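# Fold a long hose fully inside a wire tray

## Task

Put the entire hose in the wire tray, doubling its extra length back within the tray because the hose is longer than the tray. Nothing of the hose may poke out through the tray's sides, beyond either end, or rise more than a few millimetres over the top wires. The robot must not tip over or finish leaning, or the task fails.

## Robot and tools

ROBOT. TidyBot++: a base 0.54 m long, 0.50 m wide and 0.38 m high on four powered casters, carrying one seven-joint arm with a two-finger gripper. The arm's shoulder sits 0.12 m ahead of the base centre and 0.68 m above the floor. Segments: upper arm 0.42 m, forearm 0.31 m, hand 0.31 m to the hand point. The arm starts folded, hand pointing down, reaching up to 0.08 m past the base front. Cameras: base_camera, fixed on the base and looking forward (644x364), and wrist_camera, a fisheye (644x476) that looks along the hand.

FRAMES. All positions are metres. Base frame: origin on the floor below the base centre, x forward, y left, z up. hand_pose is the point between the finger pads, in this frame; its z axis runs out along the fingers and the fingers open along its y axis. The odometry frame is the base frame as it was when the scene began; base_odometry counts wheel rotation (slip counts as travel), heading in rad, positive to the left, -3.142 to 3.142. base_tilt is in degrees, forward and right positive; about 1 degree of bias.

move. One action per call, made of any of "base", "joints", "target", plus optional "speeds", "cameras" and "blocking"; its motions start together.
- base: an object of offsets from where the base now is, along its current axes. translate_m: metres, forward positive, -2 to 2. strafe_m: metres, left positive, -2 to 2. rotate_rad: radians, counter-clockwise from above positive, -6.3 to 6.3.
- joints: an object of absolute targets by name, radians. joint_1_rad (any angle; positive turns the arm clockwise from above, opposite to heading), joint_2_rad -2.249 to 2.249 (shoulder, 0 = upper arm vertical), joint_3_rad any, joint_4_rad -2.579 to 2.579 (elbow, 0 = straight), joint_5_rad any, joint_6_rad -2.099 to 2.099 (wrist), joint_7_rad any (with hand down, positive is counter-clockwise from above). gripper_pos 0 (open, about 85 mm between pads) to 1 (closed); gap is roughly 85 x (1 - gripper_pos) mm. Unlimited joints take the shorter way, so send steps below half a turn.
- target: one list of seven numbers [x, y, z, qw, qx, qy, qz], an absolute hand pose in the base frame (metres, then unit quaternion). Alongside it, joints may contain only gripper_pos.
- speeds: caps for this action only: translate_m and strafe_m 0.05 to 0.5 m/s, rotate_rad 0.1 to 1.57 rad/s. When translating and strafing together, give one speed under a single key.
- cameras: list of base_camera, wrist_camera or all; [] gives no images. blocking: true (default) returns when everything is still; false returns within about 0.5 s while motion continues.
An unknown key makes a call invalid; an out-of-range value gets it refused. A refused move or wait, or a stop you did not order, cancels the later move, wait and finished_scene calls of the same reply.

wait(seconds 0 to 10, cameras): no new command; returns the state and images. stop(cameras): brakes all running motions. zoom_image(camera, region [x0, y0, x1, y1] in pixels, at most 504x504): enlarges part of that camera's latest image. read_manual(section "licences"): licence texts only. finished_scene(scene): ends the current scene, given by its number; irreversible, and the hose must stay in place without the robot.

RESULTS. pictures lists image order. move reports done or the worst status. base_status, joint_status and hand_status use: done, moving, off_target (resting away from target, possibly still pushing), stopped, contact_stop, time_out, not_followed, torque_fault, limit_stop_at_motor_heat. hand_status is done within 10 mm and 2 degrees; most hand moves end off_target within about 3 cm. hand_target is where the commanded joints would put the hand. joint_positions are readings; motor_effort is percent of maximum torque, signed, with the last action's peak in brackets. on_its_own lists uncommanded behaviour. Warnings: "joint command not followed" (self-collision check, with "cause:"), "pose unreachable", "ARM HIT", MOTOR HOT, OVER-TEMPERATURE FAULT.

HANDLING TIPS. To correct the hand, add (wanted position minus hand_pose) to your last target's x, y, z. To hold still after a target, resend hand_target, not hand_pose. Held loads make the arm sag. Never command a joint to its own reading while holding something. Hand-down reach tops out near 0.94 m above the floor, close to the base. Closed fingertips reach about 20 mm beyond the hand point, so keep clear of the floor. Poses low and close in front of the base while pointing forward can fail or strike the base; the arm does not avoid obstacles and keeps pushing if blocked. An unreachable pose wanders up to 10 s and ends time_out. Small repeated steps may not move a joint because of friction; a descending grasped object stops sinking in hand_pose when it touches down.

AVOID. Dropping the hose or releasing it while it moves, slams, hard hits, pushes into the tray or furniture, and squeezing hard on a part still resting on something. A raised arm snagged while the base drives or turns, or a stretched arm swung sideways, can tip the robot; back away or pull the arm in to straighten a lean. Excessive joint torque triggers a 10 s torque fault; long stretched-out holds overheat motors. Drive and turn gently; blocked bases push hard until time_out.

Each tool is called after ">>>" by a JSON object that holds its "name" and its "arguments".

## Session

>>> {"name": "move", "arguments": {}}

Scene clock: 0.00 s.
base_odometry: x=+0.000 y=+0.000 heading=+0.000
base_tilt: forward=-0.7 right=+0.1
base_status: not commanded
joint_positions: joint_1_rad=+0.017 joint_2_rad=-0.384 joint_3_rad=+3.139 joint_4_rad=-2.531 joint_5_rad=+0.039 joint_6_rad=-0.829 joint_7_rad=+1.585 gripper_pos=+0.000
joint_status: not commanded
motor_effort: joint_1_rad=+0 joint_2_rad=+1 joint_3_rad=-1 joint_4_rad=+15 joint_5_rad=+1 joint_6_rad=+1 joint_7_rad=+0
hand_pose: x=+0.2763 y=-0.0101 z=+0.5938 quat_wxyz=(+0.017, +0.996, +0.011, +0.083) (m; base frame)
hand_target: x=+0.2747 y=-0.0100 z=+0.5927 quat_wxyz=(+0.017, +0.996, +0.011, +0.081) (m; base frame)
hand_status: not commanded
pictures: base_camera, wrist_camera

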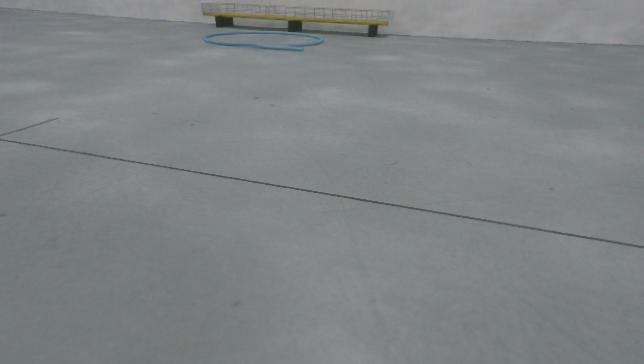

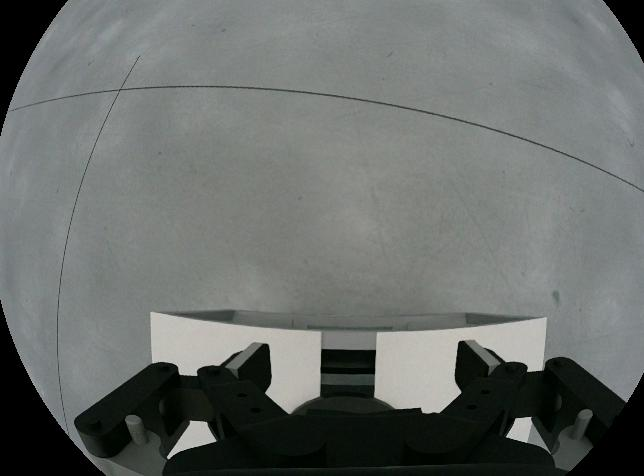

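>>> {"name": "move", "arguments": {"base": {"translate_m":1.5,"strafe_m":0.75,"rotate_rad":-0.41}, "target": [0.5,0,0.62,0,1,0,0]}}

Scene clock: 9.93 s.
move: off_target
base_odometry: x=+1.500 y=+0.750 heading=-0.410
base_tilt: forward=-0.6 right=+0.1
base_status: done
joint_positions: joint_1_rad=+0.004 joint_2_rad=+0.263 joint_3_rad=+3.142 joint_4_rad=-1.835 joint_5_rad=+0.027 joint_6_rad=-0.989 joint_7_rad=+1.585 gripper_pos=+0.000
joint_status: not commanded
motor_effort: joint_1_rad=-1(2) joint_2_rad=-24(26) joint_3_rad=-1(2) joint_4_rad=+16(18) joint_5_rad=+1(1) joint_6_rad=+0(3) joint_7_rad=+0(1)
hand_pose: x=+0.5170 y=-0.0072 z=+0.6191 quat_wxyz=(+0.012, +0.999, +0.012, +0.027) (m; base frame)
hand_target: x=+0.5000 y=+0.0000 z=+0.6200 quat_wxyz=(+0.000, +1.000, +0.000, +0.000) (m; base frame)
hand_status: off_target (0.018 m and 3.7 deg from the pose sent, 0.225 m and 9.8 deg at the start)
pictures: base_camera, wrist_camera

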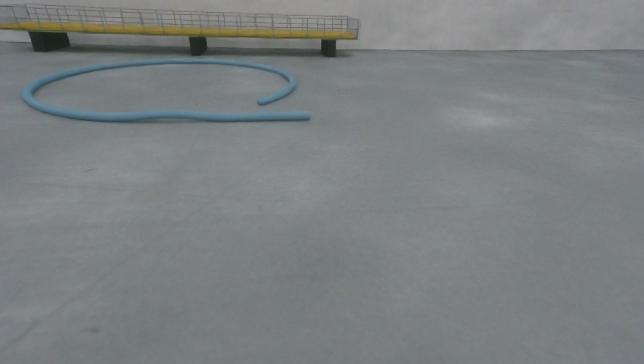

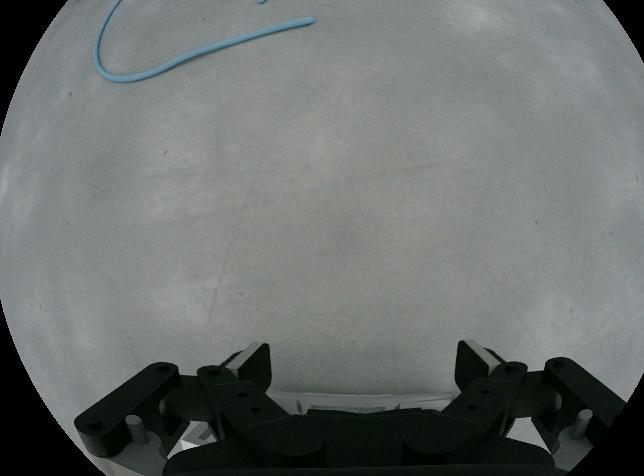

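>>> {"name": "move", "arguments": {"base": {"strafe_m":-0.42}, "cameras": []}}

>>> {"name": "move", "arguments": {"base": {"translate_m":1.0}}}

Scene clock: 40.27 s.
move: done
base_odometry: x=+1.333 y=+0.365 heading=-0.410
base_tilt: forward=-0.7 right=+0.1
base_status: done
joint_positions: joint_1_rad=-0.001 joint_2_rad=+0.263 joint_3_rad=+3.149 joint_4_rad=-1.835 joint_5_rad=+0.025 joint_6_rad=-0.989 joint_7_rad=+1.585 gripper_pos=+0.000
joint_status: not commanded
motor_effort: joint_1_rad=-1(3) joint_2_rad=-24(25) joint_3_rad=+0(3) joint_4_rad=+15(16) joint_5_rad=+1(2) joint_6_rad=+0(1) joint_7_rad=+0(1)
hand_pose: x=+0.5168 y=-0.0080 z=+0.6189 quat_wxyz=(+0.012, +1.000, +0.010, +0.027) (m; base frame)
hand_target: x=+0.5000 y=+0.0000 z=+0.6200 quat_wxyz=(+0.000, +1.000, +0.000, +0.000) (m; base frame)
hand_status: not commanded
pictures: none
No camera images: "cameras" was empty.

Scene clock: 43.47 s.
move: done
base_odometry: x=+2.250 y=-0.034 heading=-0.410
base_tilt: forward=-0.7 right=+0.1
base_status: done
joint_positions: joint_1_rad=-0.001 joint_2_rad=+0.266 joint_3_rad=+3.149 joint_4_rad=-1.833 joint_5_rad=+0.025 joint_6_rad=-0.996 joint_7_rad=+1.585 gripper_pos=+0.000
joint_status: not commanded
motor_effort: joint_1_rad=+0(1) joint_2_rad=-24(26) joint_3_rad=-1(2) joint_4_rad=+15(17) joint_5_rad=+1(1) joint_6_rad=+0(1) joint_7_rad=+0(1)
hand_pose: x=+0.5158 y=-0.0080 z=+0.6184 quat_wxyz=(+0.012, +1.000, +0.010, +0.023) (m; base frame)
hand_target: x=+0.5000 y=+0.0000 z=+0.6200 quat_wxyz=(+0.000, +1.000, +0.000, +0.000) (m; base frame)
hand_status: not commanded
pictures: base_camera, wrist_camera

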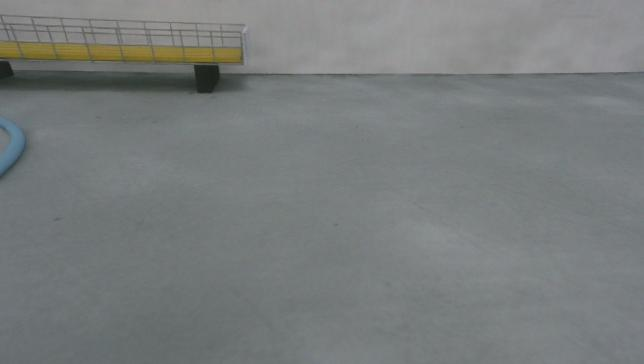

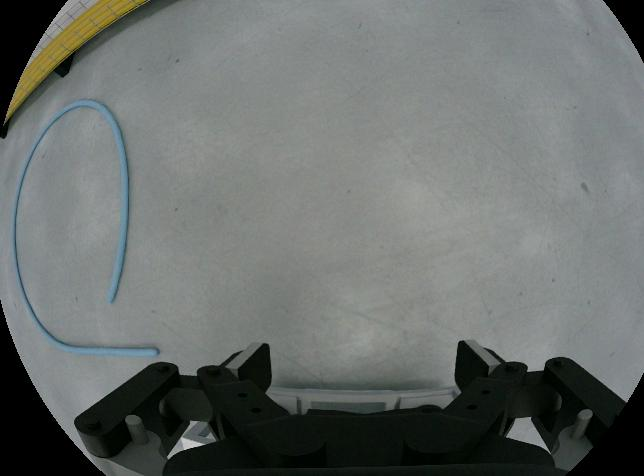

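>>> {"name": "move", "arguments": {"base": {"translate_m":0.75,"rotate_rad":1.4}, "target": [0.58,0,0.5,0,0.906,-0.423,0]}}

Scene clock: 52.90 s.
move: off_target
base_odometry: x=+2.938 y=-0.333 heading=+0.991
base_tilt: forward=-0.7 right=+0.1
base_status: done
joint_positions: joint_1_rad=-0.143 joint_2_rad=+0.611 joint_3_rad=+3.358 joint_4_rad=-1.756 joint_5_rad=-0.146 joint_6_rad=-0.862 joint_7_rad=+0.920 gripper_pos=+0.000
joint_status: not commanded
motor_effort: joint_1_rad=-1(4) joint_2_rad=-33(36) joint_3_rad=+1(4) joint_4_rad=+11(16) joint_5_rad=+1(2) joint_6_rad=-1(2) joint_7_rad=+0(1)
hand_pose: x=+0.5591 y=-0.0025 z=+0.4939 quat_wxyz=(+0.018, +0.922, -0.385, -0.031) (m; base frame)
hand_target: x=+0.5800 y=+0.0000 z=+0.5000 quat_wxyz=(+0.000, +0.906, -0.423, +0.000) (m; base frame)
hand_status: off_target (0.022 m and 6.3 deg from the pose sent, 0.135 m and 51.3 deg at the start)
pictures: base_camera, wrist_camera

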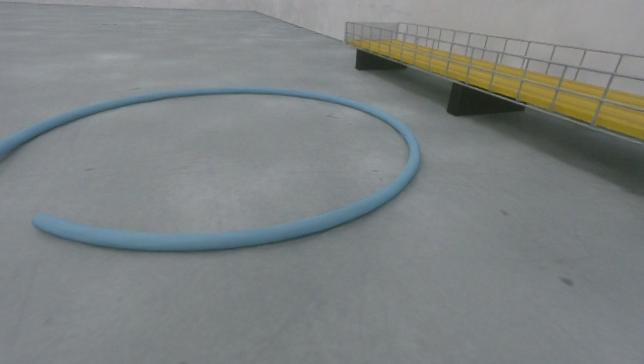

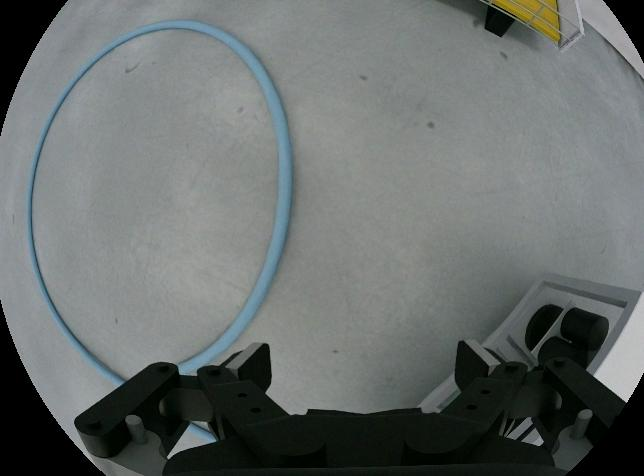

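>>> {"name": "move", "arguments": {}}

Scene clock: 67.63 s.
base_odometry: x=+2.938 y=-0.333 heading=+0.991
base_tilt: forward=-0.7 right=+0.1
base_status: done
joint_positions: joint_1_rad=-0.143 joint_2_rad=+0.611 joint_3_rad=+3.358 joint_4_rad=-1.756 joint_5_rad=-0.146 joint_6_rad=-0.862 joint_7_rad=+0.919 gripper_pos=+0.000
joint_status: not commanded
motor_effort: joint_1_rad=+0(4) joint_2_rad=-32(36) joint_3_rad=+2(4) joint_4_rad=+12(16) joint_5_rad=+1(2) joint_6_rad=-1(2) joint_7_rad=+1(1)
hand_pose: x=+0.5591 y=-0.0025 z=+0.4939 quat_wxyz=(+0.018, +0.922, -0.385, -0.031) (m; base frame)
hand_target: x=+0.5800 y=+0.0000 z=+0.5000 quat_wxyz=(+0.000, +0.906, -0.423, +0.000) (m; base frame)
hand_status: off_target (0.022 m and 6.3 deg from the pose sent, 0.135 m and 51.3 deg at the start)
pictures: base_camera, wrist_camera

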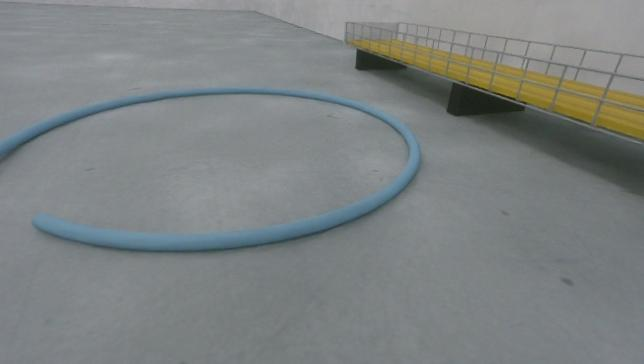

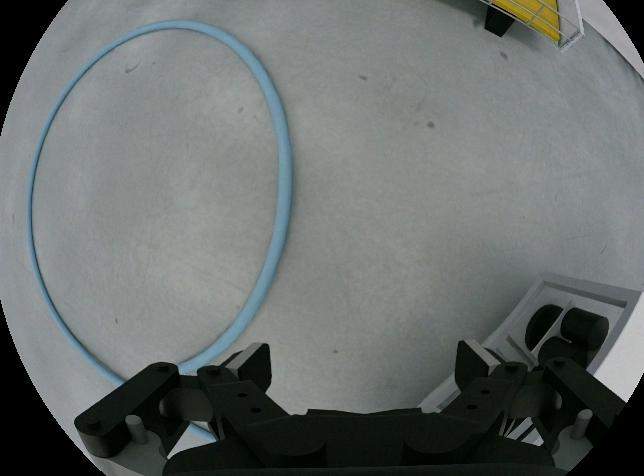

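>>> {"name": "move", "arguments": {"base": {"translate_m": 0.15}, "target": [0.66, -0.11, 0.25, 0, 0.924, -0.383, 0], "joints": {"gripper_pos": 0.2}}}

Scene clock: 82.90 s.
move: off_target
base_odometry: x=+3.021 y=-0.207 heading=+0.990
base_tilt: forward=-0.6 right=+0.2
base_status: done
joint_positions: joint_1_rad=+0.103 joint_2_rad=+1.217 joint_3_rad=+3.309 joint_4_rad=-1.420 joint_5_rad=-0.223 joint_6_rad=-0.607 joint_7_rad=+1.121 gripper_pos=+0.200
joint_status: all done
motor_effort: joint_1_rad=+0(2) joint_2_rad=-43(46) joint_3_rad=+2(3) joint_4_rad=+8(14) joint_5_rad=+1(1) joint_6_rad=-1(2) joint_7_rad=+0(1)
hand_pose: x=+0.6293 y=-0.1112 z=+0.2442 quat_wxyz=(+0.025, +0.919, -0.392, -0.038) (m; base frame)
hand_target: x=+0.6600 y=-0.1100 z=+0.2500 quat_wxyz=(+0.000, +0.924, -0.383, +0.000) (m; base frame)
hand_status: off_target (0.031 m and 5.3 deg from the pose sent, 0.285 m and 4.1 deg at the start)
pictures: base_camera, wrist_camera

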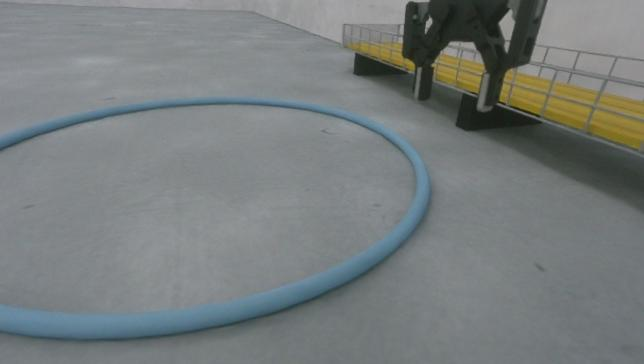

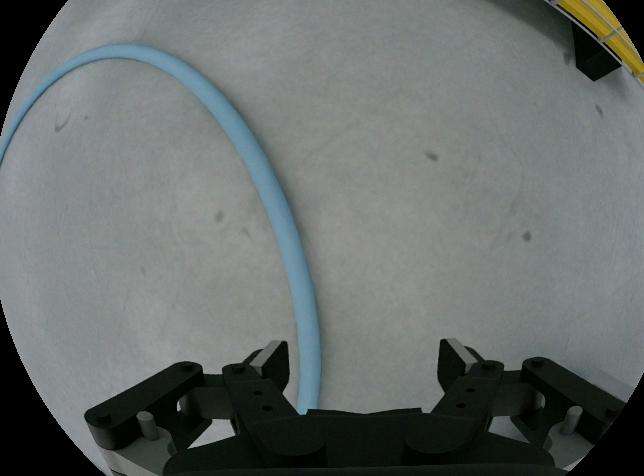

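>>> {"name": "move", "arguments": {"target": [0.69, -0.07, 0.12, 0, 0.924, -0.383, 0]}}

>>> {"name": "move", "arguments": {"target": [0.70, -0.07, 0.055, 0, 0.924, -0.383, 0], "cameras": ["wrist_camera"]}}

Scene clock: 87.30 s.
move: off_target
base_odometry: x=+3.021 y=-0.207 heading=+0.990
base_tilt: forward=-0.6 right=+0.1
base_status: not commanded
joint_positions: joint_1_rad=+0.077 joint_2_rad=+1.534 joint_3_rad=+3.300 joint_4_rad=-1.122 joint_5_rad=-0.237 joint_6_rad=-0.587 joint_7_rad=+1.123 gripper_pos=+0.200
joint_status: not commanded
motor_effort: joint_1_rad=+0(1) joint_2_rad=-45(49) joint_3_rad=+2(2) joint_4_rad=+7(9) joint_5_rad=+1(1) joint_6_rad=-1(1) joint_7_rad=-1(1)
hand_pose: x=+0.6533 y=-0.0931 z=+0.1106 quat_wxyz=(+0.025, +0.931, -0.362, -0.038) (m; base frame)
hand_target: x=+0.6900 y=-0.0700 z=+0.1200 quat_wxyz=(+0.000, +0.924, -0.383, +0.000) (m; base frame)
hand_status: off_target (0.044 m and 5.8 deg from the pose sent, 0.144 m and 5.3 deg at the start)
pictures: base_camera, wrist_camera

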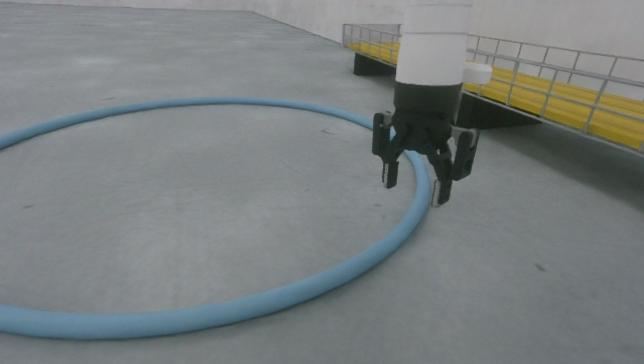

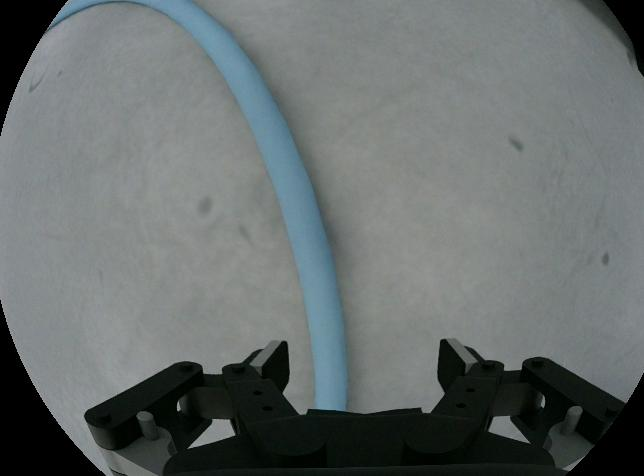

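Scene clock: 88.83 s.
move: off_target
base_odometry: x=+3.021 y=-0.207 heading=+0.990
base_tilt: forward=-0.6 right=+0.1
base_status: not commanded
joint_positions: joint_1_rad=+0.077 joint_2_rad=+1.702 joint_3_rad=+3.299 joint_4_rad=-0.903 joint_5_rad=-0.237 joint_6_rad=-0.587 joint_7_rad=+1.104 gripper_pos=+0.200
joint_status: not commanded
motor_effort: joint_1_rad=-1(1) joint_2_rad=-46(49) joint_3_rad=+1(2) joint_4_rad=+8(10) joint_5_rad=+1(1) joint_6_rad=-1(1) joint_7_rad=+1(1)
hand_pose: x=+0.6795 y=-0.0893 z=+0.0465 quat_wxyz=(+0.018, +0.934, -0.355, -0.015) (m; base frame)
hand_target: x=+0.7000 y=-0.0700 z=+0.0550 quat_wxyz=(+0.000, +0.924, -0.383, +0.000) (m; base frame)
hand_status: off_target (0.029 m and 4.3 deg from the pose sent, 0.076 m and 5.8 deg at the start)
pictures: wrist_camera

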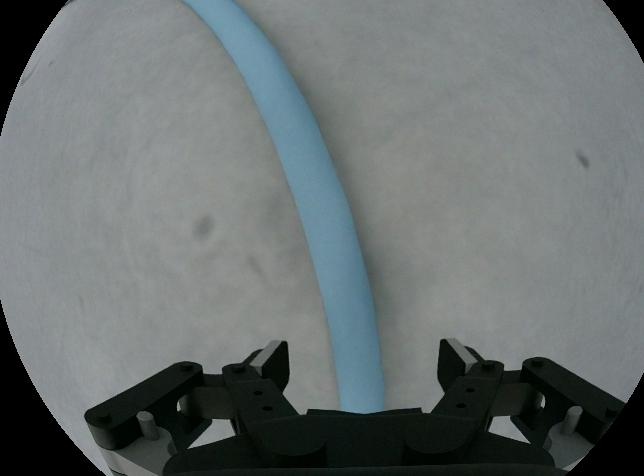

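Good alignment. Close and lift.

>>> {"name": "move", "arguments": {"target": [0.70, -0.07, 0.035, 0, 0.924, -0.383, 0]}}

>>> {"name": "move", "arguments": {"joints": {"gripper_pos": 0.95}}}

>>> {"name": "move", "arguments": {"target": [0.55, -0.05, 0.48, 0, 0.924, -0.383, 0]}}

Scene clock: 91.83 s.
move: off_target
base_odometry: x=+3.021 y=-0.207 heading=+0.990
base_tilt: forward=-0.7 right=+0.1
base_status: not commanded
joint_positions: joint_1_rad=+0.077 joint_2_rad=+1.745 joint_3_rad=+3.299 joint_4_rad=-0.834 joint_5_rad=-0.237 joint_6_rad=-0.587 joint_7_rad=+1.095 gripper_pos=+0.200
joint_status: not commanded
motor_effort: joint_1_rad=+0(1) joint_2_rad=-46(48) joint_3_rad=+1(1) joint_4_rad=+8(10) joint_5_rad=+1(1) joint_6_rad=+0(1) joint_7_rad=+1(1)
hand_pose: x=+0.6918 y=-0.0875 z=+0.0325 quat_wxyz=(+0.014, +0.935, -0.355, -0.003) (m; base frame)
hand_target: x=+0.7000 y=-0.0700 z=+0.0350 quat_wxyz=(+0.000, +0.924, -0.383, +0.000) (m; base frame)
hand_status: off_target (0.019 m and 3.8 deg from the pose sent, 0.030 m and 4.3 deg at the start)
pictures: base_camera, wrist_camera

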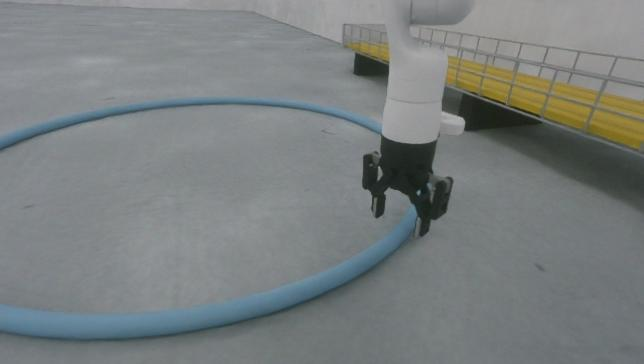

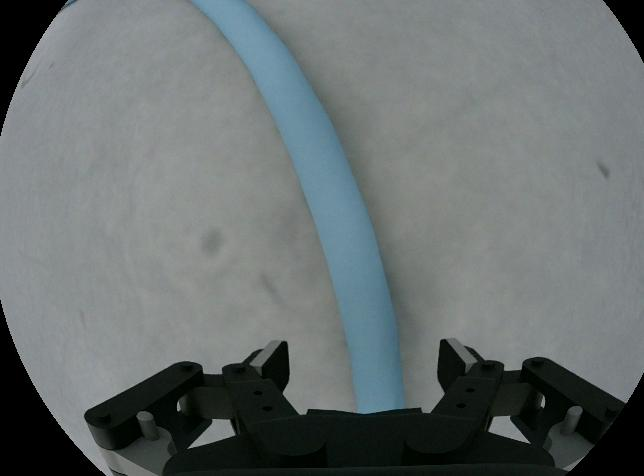

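Scene clock: 92.80 s.
move: off_target
base_odometry: x=+3.021 y=-0.207 heading=+0.990
base_tilt: forward=-0.7 right=+0.2
base_status: not commanded
joint_positions: joint_1_rad=+0.077 joint_2_rad=+1.744 joint_3_rad=+3.298 joint_4_rad=-0.834 joint_5_rad=-0.237 joint_6_rad=-0.588 joint_7_rad=+1.095 gripper_pos=+0.809
joint_status: gripper_pos off_target (ended at +0.809, target +0.950)
motor_effort: joint_1_rad=-2(5) joint_2_rad=-44(48) joint_3_rad=-2(4) joint_4_rad=+9(11) joint_5_rad=+0(1) joint_6_rad=+1(3) joint_7_rad=+0(1)
hand_pose: x=+0.6931 y=-0.0874 z=+0.0334 quat_wxyz=(+0.013, +0.935, -0.355, -0.002) (m; base frame)
hand_target: x=+0.7000 y=-0.0700 z=+0.0350 quat_wxyz=(+0.000, +0.924, -0.383, +0.000) (m; base frame)
hand_status: not commanded
pictures: base_camera, wrist_camera

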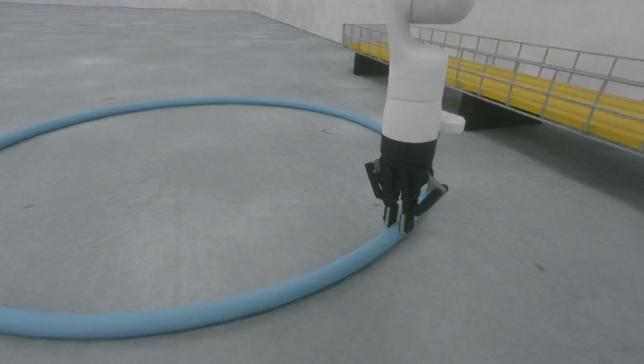

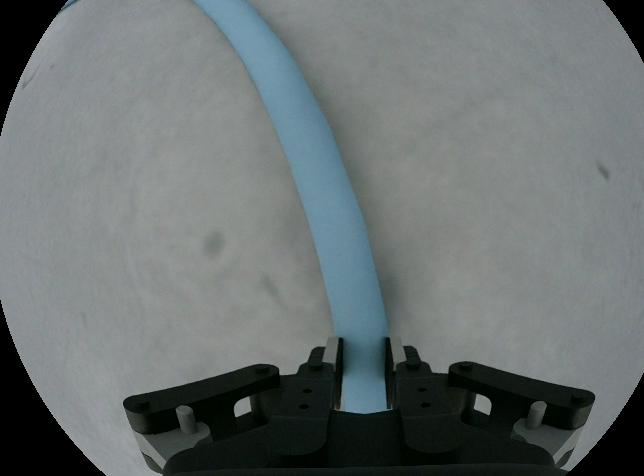

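Scene clock: 95.23 s.
move: off_target
base_odometry: x=+3.021 y=-0.207 heading=+0.990
base_tilt: forward=-0.7 right=+0.1
base_status: not commanded
joint_positions: joint_1_rad=-0.006 joint_2_rad=+0.631 joint_3_rad=+3.325 joint_4_rad=-1.859 joint_5_rad=-0.211 joint_6_rad=-0.651 joint_7_rad=+1.095 gripper_pos=+0.817
joint_status: not commanded
motor_effort: joint_1_rad=+0(2) joint_2_rad=-37(52) joint_3_rad=+1(3) joint_4_rad=+12(13) joint_5_rad=+0(1) joint_6_rad=+0(2) joint_7_rad=+0(1)
hand_pose: x=+0.5628 y=-0.0460 z=+0.4620 quat_wxyz=(-0.012, +0.924, -0.383, +0.007) (m; base frame)
hand_target: x=+0.5500 y=-0.0500 z=+0.4800 quat_wxyz=(+0.000, +0.924, -0.383, +0.000) (m; base frame)
hand_status: off_target (0.022 m and 1.6 deg from the pose sent, 0.470 m and 3.7 deg at the start)
pictures: base_camera, wrist_camera

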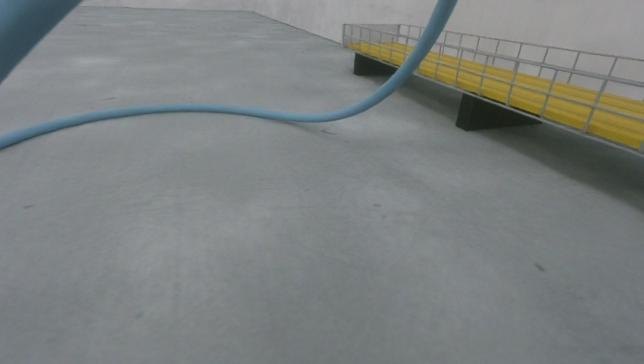

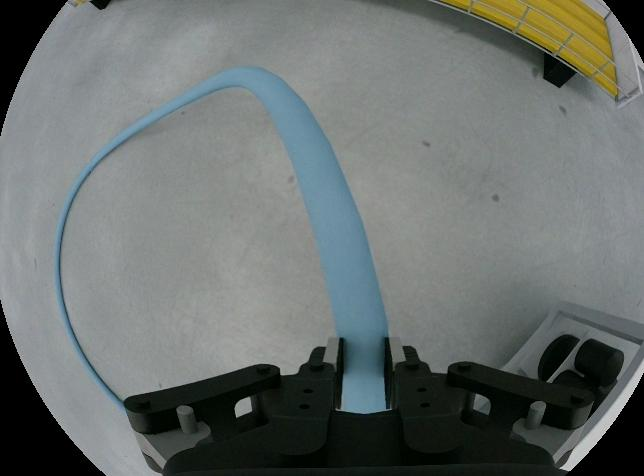

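>>> {"name": "move", "arguments": {"base": {"rotate_rad": -1.25}, "speeds": {"rotate_rad": 0.6}, "target": [0.55, 0.0, 0.48, 0, 0.87, 0.492, 0]}}

Scene clock: 110.10 s.
move: off_target
base_odometry: x=+3.021 y=-0.207 heading=-0.260
base_tilt: forward=-0.7 right=+0.1
base_status: done
joint_positions: joint_1_rad=+0.168 joint_2_rad=+0.620 joint_3_rad=+2.912 joint_4_rad=-1.859 joint_5_rad=+0.182 joint_6_rad=-0.658 joint_7_rad=+2.344 gripper_pos=+0.950
joint_status: not commanded
on_its_own: gripper_pos moved +0.133 to your old target +0.950
motor_effort: joint_1_rad=-1(4) joint_2_rad=-32(37) joint_3_rad=-4(6) joint_4_rad=+11(13) joint_5_rad=+0(2) joint_6_rad=+0(2) joint_7_rad=+0(1)
hand_pose: x=+0.5610 y=+0.0035 z=+0.4715 quat_wxyz=(-0.004, +0.893, +0.450, +0.016) (m; base frame)
hand_target: x=+0.5500 y=+0.0000 z=+0.4800 quat_wxyz=(+0.000, +0.870, +0.492, +0.000) (m; base frame)
hand_status: off_target (0.014 m and 5.8 deg from the pose sent, 0.051 m and 104.0 deg at the start)
pictures: base_camera, wrist_camera

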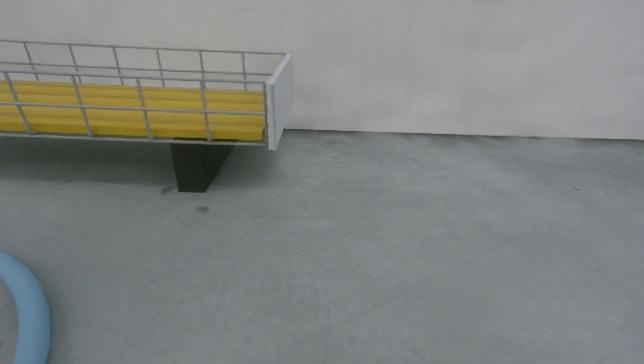

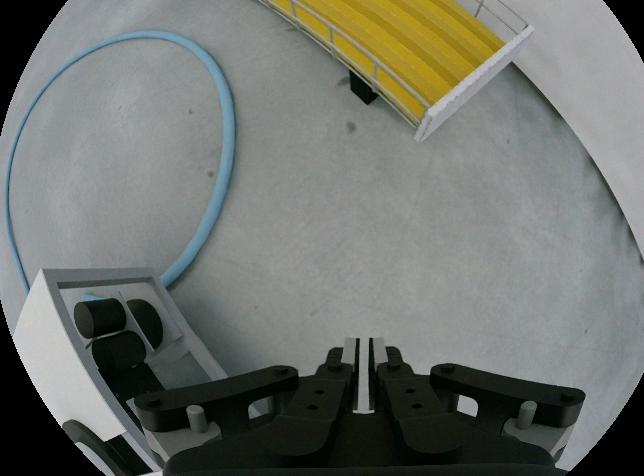

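>>> {"name": "move", "arguments": {"base": {"strafe_m": -0.25, "translate_m": -0.1}, "speeds": {"strafe_m": 0.2}, "target": [0.50, 0.25, 0.5, 0, 0.87, 0.492, 0], "joints": {"gripper_pos": 0.2}}}

Scene clock: 118.87 s.
move: off_target
base_odometry: x=+2.860 y=-0.423 heading=-0.260
base_tilt: forward=-0.7 right=+0.1
base_status: done
joint_positions: joint_1_rad=-0.406 joint_2_rad=+0.619 joint_3_rad=+2.912 joint_4_rad=-1.766 joint_5_rad=+0.182 joint_6_rad=-0.742 joint_7_rad=+1.924 gripper_pos=+0.200
joint_status: all done
motor_effort: joint_1_rad=+0(3) joint_2_rad=-33(34) joint_3_rad=-3(5) joint_4_rad=+12(14) joint_5_rad=+1(1) joint_6_rad=+0(1) joint_7_rad=+1(1)
hand_pose: x=+0.5122 y=+0.2523 z=+0.4912 quat_wxyz=(-0.006, +0.858, +0.514, +0.017) (m; base frame)
hand_target: x=+0.5000 y=+0.2500 z=+0.5000 quat_wxyz=(+0.000, +0.870, +0.492, +0.000) (m; base frame)
hand_status: off_target (0.015 m and 3.5 deg from the pose sent, 0.255 m and 5.8 deg at the start)
pictures: base_camera, wrist_camera

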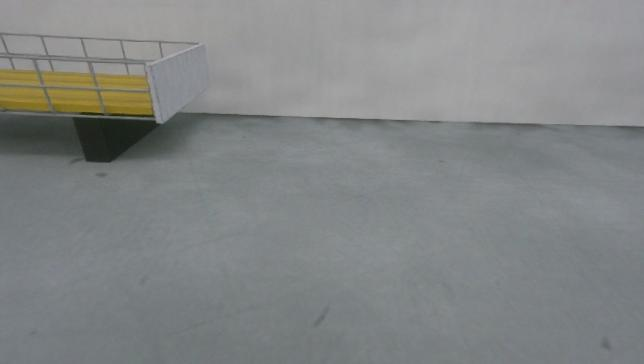

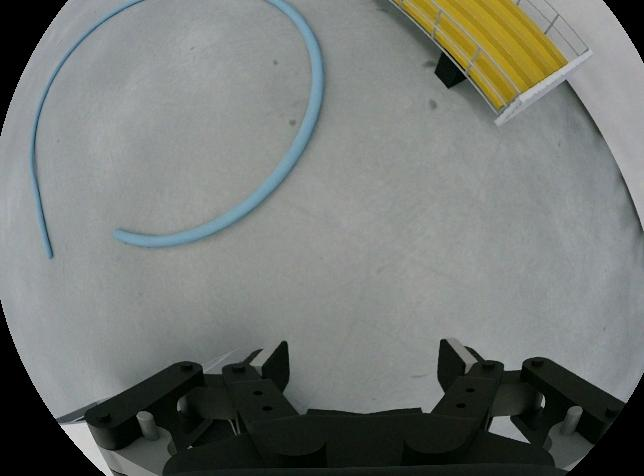

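>>> {"name": "move", "arguments": {"base": {"strafe_m": 0.10}, "target": [0.61, 0.42, 0.25, 0, 0.91, 0.415, 0]}}

Scene clock: 129.07 s.
move: off_target
base_odometry: x=+2.885 y=-0.327 heading=-0.260
base_tilt: forward=-0.6 right=+0.1
base_status: done
joint_positions: joint_1_rad=-0.659 joint_2_rad=+1.373 joint_3_rad=+3.047 joint_4_rad=-0.946 joint_5_rad=+0.128 joint_6_rad=-0.784 joint_7_rad=+1.734 gripper_pos=+0.200
joint_status: not commanded
motor_effort: joint_1_rad=-1(4) joint_2_rad=-50(52) joint_3_rad=-3(6) joint_4_rad=+12(14) joint_5_rad=+1(2) joint_6_rad=+0(1) joint_7_rad=+0(1)
hand_pose: x=+0.6214 y=+0.4224 z=+0.2418 quat_wxyz=(-0.006, +0.894, +0.447, +0.021) (m; base frame)
hand_target: x=+0.6100 y=+0.4200 z=+0.2500 quat_wxyz=(+0.000, +0.910, +0.415, +0.000) (m; base frame)
hand_status: off_target (0.014 m and 4.8 deg from the pose sent, 0.310 m and 12.9 deg at the start)
pictures: base_camera, wrist_camera

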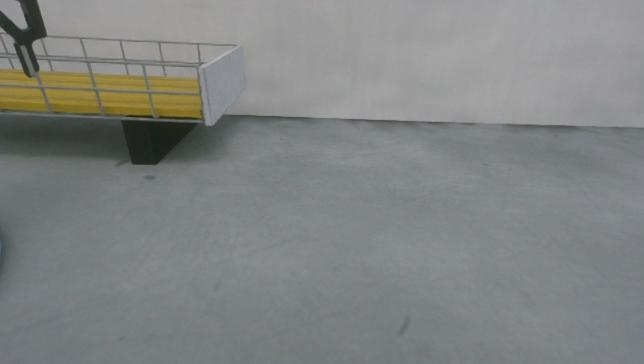

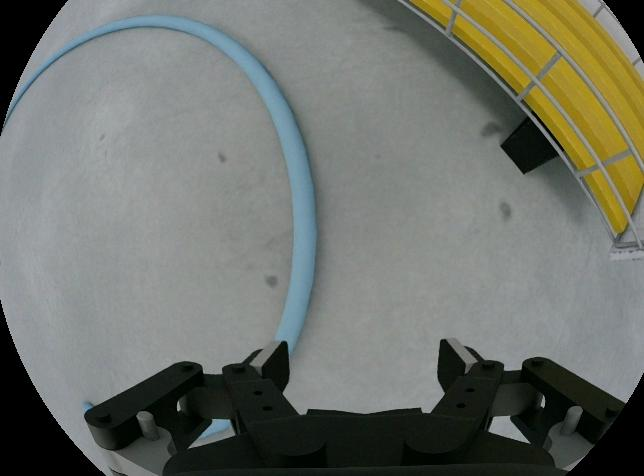

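>>> {"name": "move", "arguments": {"base": {"strafe_m": 0.07}, "target": [0.61, 0.42, 0.11, 0, 0.91, 0.415, 0], "cameras": ["wrist_camera"]}}

>>> {"name": "move", "arguments": {"target": [0.61, 0.42, 0.045, 0, 0.91, 0.415, 0], "cameras": ["wrist_camera"]}}

Scene clock: 134.73 s.
move: off_target
base_odometry: x=+2.903 y=-0.259 heading=-0.260
base_tilt: forward=-0.7 right=+0.0
base_status: done
joint_positions: joint_1_rad=-0.685 joint_2_rad=+1.697 joint_3_rad=+3.074 joint_4_rad=-0.660 joint_5_rad=+0.099 joint_6_rad=-0.786 joint_7_rad=+1.733 gripper_pos=+0.200
joint_status: not commanded
motor_effort: joint_1_rad=-1(4) joint_2_rad=-50(54) joint_3_rad=-2(4) joint_4_rad=+12(14) joint_5_rad=+0(1) joint_6_rad=+0(1) joint_7_rad=+0(1)
hand_pose: x=+0.6061 y=+0.4155 z=+0.0966 quat_wxyz=(+0.001, +0.898, +0.439, +0.001) (m; base frame)
hand_target: x=+0.6100 y=+0.4200 z=+0.1100 quat_wxyz=(+0.000, +0.910, +0.415, +0.000) (m; base frame)
hand_status: off_target (0.015 m and 3.1 deg from the pose sent, 0.132 m and 4.8 deg at the start)
pictures: wrist_camera

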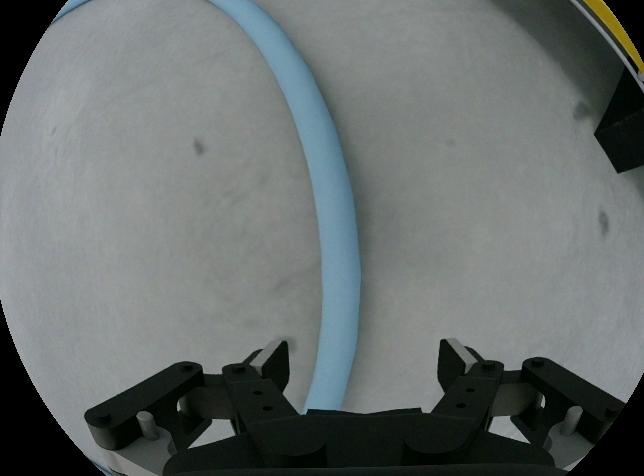

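Scene clock: 136.43 s.
move: off_target
base_odometry: x=+2.903 y=-0.259 heading=-0.260
base_tilt: forward=-0.7 right=+0.1
base_status: not commanded
joint_positions: joint_1_rad=-0.685 joint_2_rad=+1.900 joint_3_rad=+3.107 joint_4_rad=-0.366 joint_5_rad=+0.050 joint_6_rad=-0.839 joint_7_rad=+1.733 gripper_pos=+0.200
joint_status: not commanded
motor_effort: joint_1_rad=+0(1) joint_2_rad=-49(52) joint_3_rad=-1(2) joint_4_rad=+13(15) joint_5_rad=+1(1) joint_6_rad=+0(1) joint_7_rad=+0(1)
hand_pose: x=+0.6207 y=+0.4152 z=+0.0337 quat_wxyz=(-0.003, +0.907, +0.420, +0.019) (m; base frame)
hand_target: x=+0.6100 y=+0.4200 z=+0.0450 quat_wxyz=(+0.000, +0.910, +0.415, +0.000) (m; base frame)
hand_status: off_target (0.016 m and 2.3 deg from the pose sent, 0.052 m and 3.1 deg at the start)
pictures: wrist_camera

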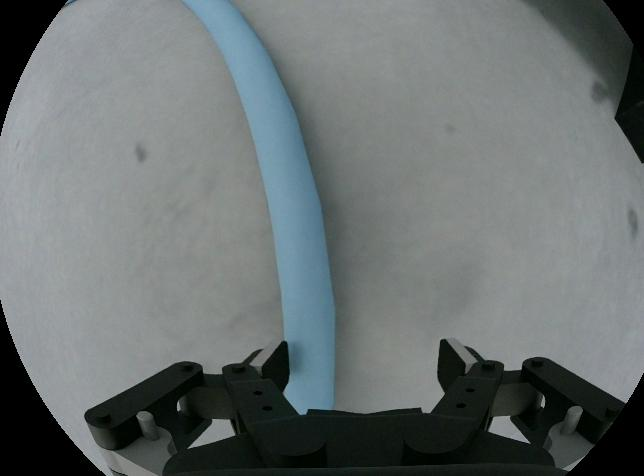

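>>> {"name": "move", "arguments": {"target": [0.592, 0.433, 0.035, 0, 0.91, 0.415, 0], "cameras": ["wrist_camera"]}}

>>> {"name": "move", "arguments": {"joints": {"gripper_pos": 0.97}}}

Scene clock: 140.03 s.
move: off_target
base_odometry: x=+2.903 y=-0.259 heading=-0.260
base_tilt: forward=-0.7 right=+0.0
base_status: not commanded
joint_positions: joint_1_rad=-0.722 joint_2_rad=+1.906 joint_3_rad=+3.109 joint_4_rad=-0.361 joint_5_rad=+0.047 joint_6_rad=-0.839 joint_7_rad=+1.724 gripper_pos=+0.200
joint_status: not commanded
motor_effort: joint_1_rad=+0(3) joint_2_rad=-49(50) joint_3_rad=-2(3) joint_4_rad=+14(14) joint_5_rad=+1(1) joint_6_rad=+0(1) joint_7_rad=+1(1)
hand_pose: x=+0.6042 y=+0.4321 z=+0.0310 quat_wxyz=(-0.003, +0.902, +0.432, +0.018) (m; base frame)
hand_target: x=+0.5920 y=+0.4330 z=+0.0350 quat_wxyz=(+0.000, +0.910, +0.415, +0.000) (m; base frame)
hand_status: off_target (0.013 m and 3.0 deg from the pose sent, 0.034 m and 2.3 deg at the start)
pictures: wrist_camera

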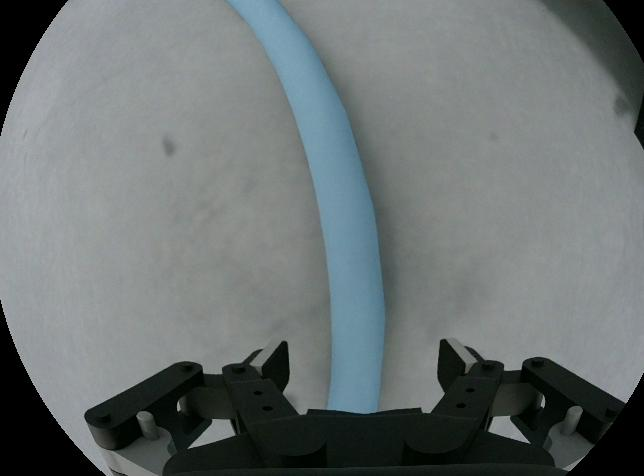

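Scene clock: 141.00 s.
move: off_target
base_odometry: x=+2.903 y=-0.259 heading=-0.260
base_tilt: forward=-0.6 right=+0.0
base_status: not commanded
joint_positions: joint_1_rad=-0.722 joint_2_rad=+1.906 joint_3_rad=+3.109 joint_4_rad=-0.359 joint_5_rad=+0.042 joint_6_rad=-0.839 joint_7_rad=+1.724 gripper_pos=+0.803
joint_status: gripper_pos off_target (ended at +0.803, target +0.970)
motor_effort: joint_1_rad=+0(1) joint_2_rad=-48(51) joint_3_rad=-2(2) joint_4_rad=+13(15) joint_5_rad=+1(2) joint_6_rad=+0(1) joint_7_rad=+0(1)
hand_pose: x=+0.6043 y=+0.4342 z=+0.0319 quat_wxyz=(-0.005, +0.902, +0.431, +0.019) (m; base frame)
hand_target: x=+0.5920 y=+0.4330 z=+0.0350 quat_wxyz=(+0.000, +0.910, +0.415, +0.000) (m; base frame)
hand_status: not commanded
pictures: base_camera, wrist_camera

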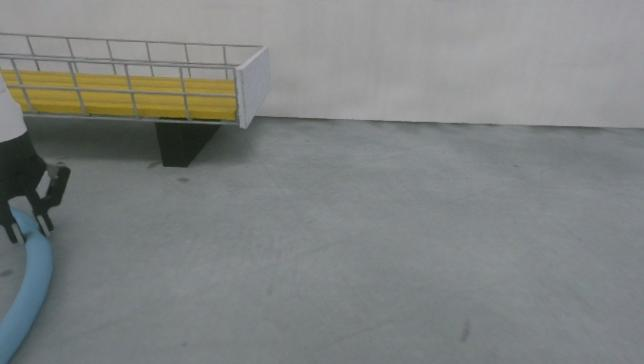

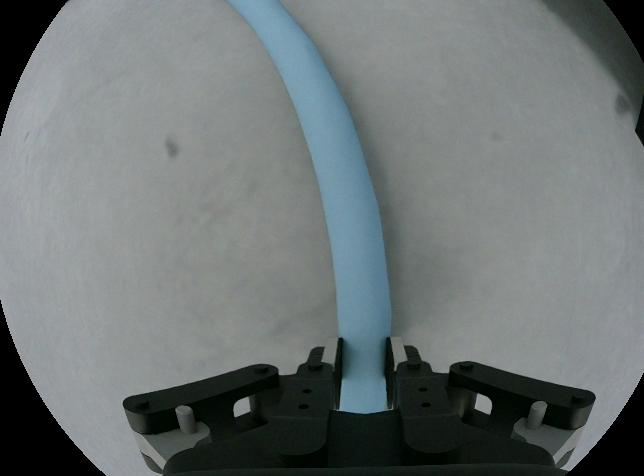

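>>> {"name": "move", "arguments": {"joints": {"gripper_pos": 0.4}, "target": [0.592, 0.433, 0.019, 0, 0.91, 0.415, 0], "cameras": []}}

>>> {"name": "move", "arguments": {"joints": {"gripper_pos": 0.97}, "cameras": []}}

Scene clock: 144.97 s.
move: off_target
base_odometry: x=+2.903 y=-0.259 heading=-0.260
base_tilt: forward=-0.6 right=+0.1
base_status: not commanded
joint_positions: joint_1_rad=-0.723 joint_2_rad=+1.989 joint_3_rad=+3.135 joint_4_rad=-0.213 joint_5_rad=+0.017 joint_6_rad=-0.890 joint_7_rad=+1.724 gripper_pos=+0.400
joint_status: all done
motor_effort: joint_1_rad=-1(1) joint_2_rad=-49(50) joint_3_rad=-1(2) joint_4_rad=+14(15) joint_5_rad=+1(2) joint_6_rad=+0(3) joint_7_rad=+0(1)
hand_pose: x=+0.6098 y=+0.4320 z=+0.0146 quat_wxyz=(-0.003, +0.904, +0.427, +0.025) (m; base frame)
hand_target: x=+0.5920 y=+0.4330 z=+0.0190 quat_wxyz=(+0.000, +0.910, +0.415, +0.000) (m; base frame)
hand_status: off_target (0.018 m and 3.3 deg from the pose sent, 0.018 m and 3.0 deg at the start)
pictures: none
No camera images: "cameras" was empty.

Scene clock: 145.83 s.
move: off_target
base_odometry: x=+2.903 y=-0.259 heading=-0.260
base_tilt: forward=-0.7 right=+0.1
base_status: not commanded
joint_positions: joint_1_rad=-0.725 joint_2_rad=+1.987 joint_3_rad=+3.136 joint_4_rad=-0.209 joint_5_rad=+0.007 joint_6_rad=-0.895 joint_7_rad=+1.724 gripper_pos=+0.764
joint_status: gripper_pos off_target (ended at +0.764, target +0.970)
motor_effort: joint_1_rad=+0(1) joint_2_rad=-47(49) joint_3_rad=-1(2) joint_4_rad=+15(15) joint_5_rad=+1(2) joint_6_rad=+1(1) joint_7_rad=+1(1)
hand_pose: x=+0.6088 y=+0.4360 z=+0.0170 quat_wxyz=(-0.007, +0.904, +0.426, +0.025) (m; base frame)
hand_target: x=+0.5920 y=+0.4330 z=+0.0190 quat_wxyz=(+0.000, +0.910, +0.415, +0.000) (m; base frame)
hand_status: not commanded
pictures: none
No camera images: "cameras" was empty.

>>> {"name": "move", "arguments": {"target": [0.60, 0.30, 0.40, 0, 0.819, 0.574, 0]}}

Scene clock: 154.63 s.
move: off_target
base_odometry: x=+2.903 y=-0.259 heading=-0.260
base_tilt: forward=-0.7 right=+0.0
base_status: not commanded
joint_positions: joint_1_rad=-0.478 joint_2_rad=+1.002 joint_3_rad=+2.959 joint_4_rad=-1.370 joint_5_rad=+0.183 joint_6_rad=-0.863 joint_7_rad=+2.005 gripper_pos=+0.764
joint_status: not commanded
motor_effort: joint_1_rad=+1(3) joint_2_rad=-47(56) joint_3_rad=-4(4) joint_4_rad=+12(15) joint_5_rad=+1(2) joint_6_rad=-3(4) joint_7_rad=+1(2)
hand_pose: x=+0.5757 y=+0.3030 z=+0.3786 quat_wxyz=(-0.007, +0.841, +0.540, -0.038) (m; base frame)
hand_target: x=+0.6000 y=+0.3000 z=+0.4000 quat_wxyz=(+0.000, +0.819, +0.574, +0.000) (m; base frame)
hand_status: off_target (0.033 m and 6.4 deg from the pose sent, 0.407 m and 19.8 deg at the start)
pictures: base_camera, wrist_camera

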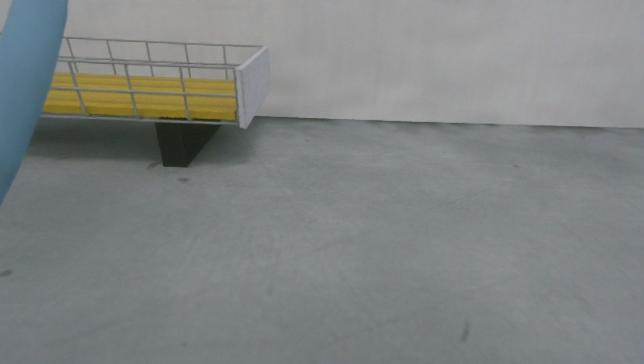

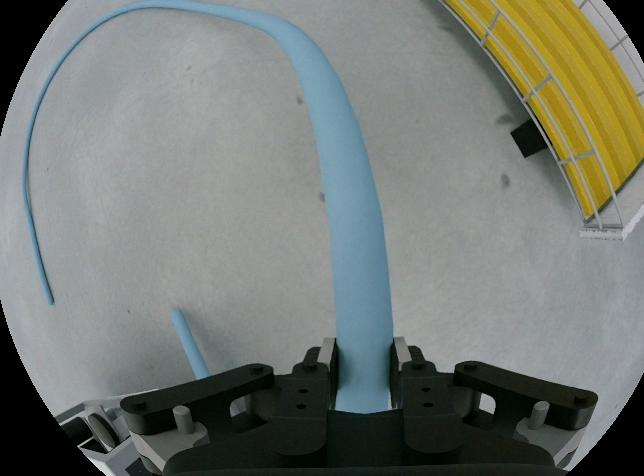

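>>> {"name": "move", "arguments": {"base": {"rotate_rad": -0.05}, "target": [0.60, 0.27, 0.50, 0, 0.755, 0.656, 0]}}

>>> {"name": "move", "arguments": {"target": [0.60, 0.24, 0.50, 0, 0.68, 0.733, 0]}}

Scene clock: 164.97 s.
move: off_target
base_odometry: x=+2.903 y=-0.259 heading=-0.310
base_tilt: forward=-0.7 right=+0.1
base_status: done
joint_positions: joint_1_rad=-0.380 joint_2_rad=+0.818 joint_3_rad=+2.896 joint_4_rad=-1.386 joint_5_rad=+0.195 joint_6_rad=-0.940 joint_7_rad=+2.263 gripper_pos=+0.764
joint_status: not commanded
motor_effort: joint_1_rad=+1(5) joint_2_rad=-45(50) joint_3_rad=-5(6) joint_4_rad=+15(17) joint_5_rad=+1(2) joint_6_rad=+0(4) joint_7_rad=+0(1)
hand_pose: x=+0.6054 y=+0.2850 z=+0.4812 quat_wxyz=(-0.009, +0.779, +0.627, +0.012) (m; base frame)
hand_target: x=+0.6000 y=+0.2700 z=+0.5000 quat_wxyz=(+0.000, +0.755, +0.656, +0.000) (m; base frame)
hand_status: off_target (0.025 m and 4.7 deg from the pose sent, 0.128 m and 17.1 deg at the start)
pictures: base_camera, wrist_camera

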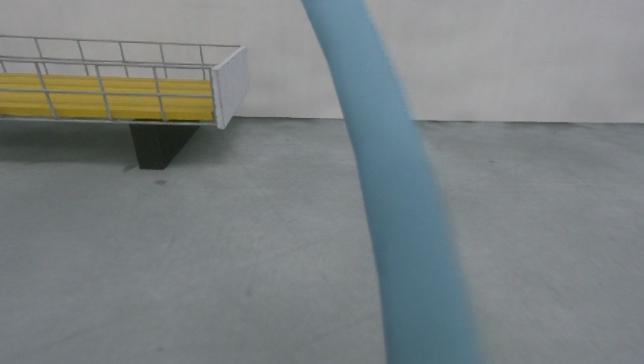

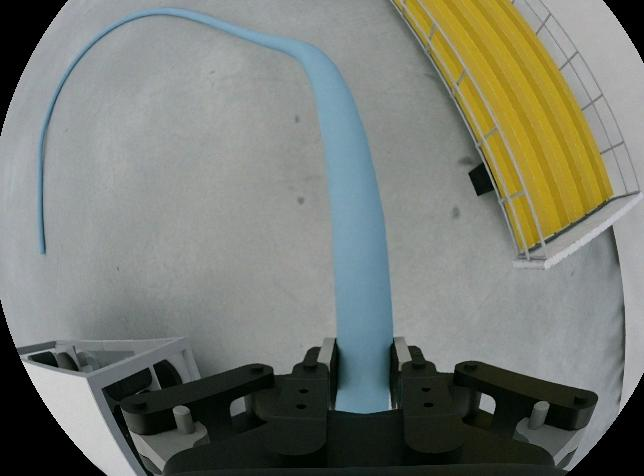

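Scene clock: 166.17 s.
move: off_target
base_odometry: x=+2.903 y=-0.259 heading=-0.310
base_tilt: forward=-0.7 right=+0.0
base_status: not commanded
joint_positions: joint_1_rad=-0.293 joint_2_rad=+0.814 joint_3_rad=+2.836 joint_4_rad=-1.440 joint_5_rad=+0.240 joint_6_rad=-0.940 joint_7_rad=+2.483 gripper_pos=+0.764
joint_status: not commanded
motor_effort: joint_1_rad=+0(2) joint_2_rad=-44(45) joint_3_rad=-5(7) joint_4_rad=+14(16) joint_5_rad=+0(1) joint_6_rad=-1(2) joint_7_rad=+0(1)
hand_pose: x=+0.5978 y=+0.2505 z=+0.4742 quat_wxyz=(-0.015, +0.709, +0.705, -0.003) (m; base frame)
hand_target: x=+0.6000 y=+0.2400 z=+0.5000 quat_wxyz=(+0.000, +0.680, +0.733, +0.000) (m; base frame)
hand_status: off_target (0.028 m and 5.0 deg from the pose sent, 0.049 m and 16.8 deg at the start)
pictures: base_camera, wrist_camera

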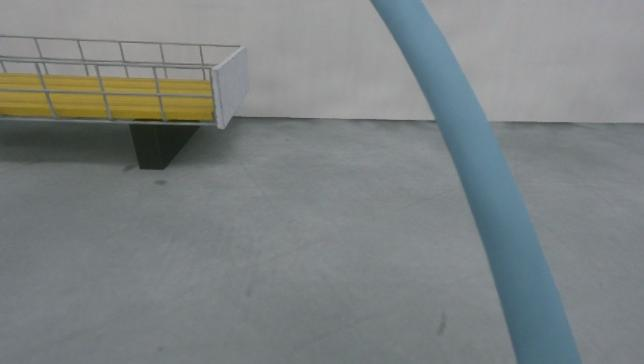

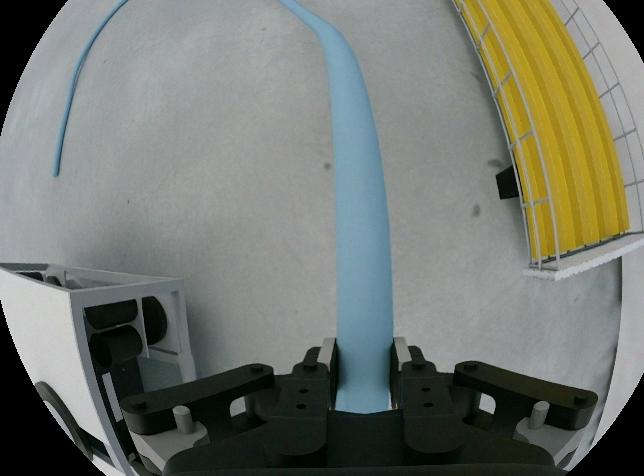

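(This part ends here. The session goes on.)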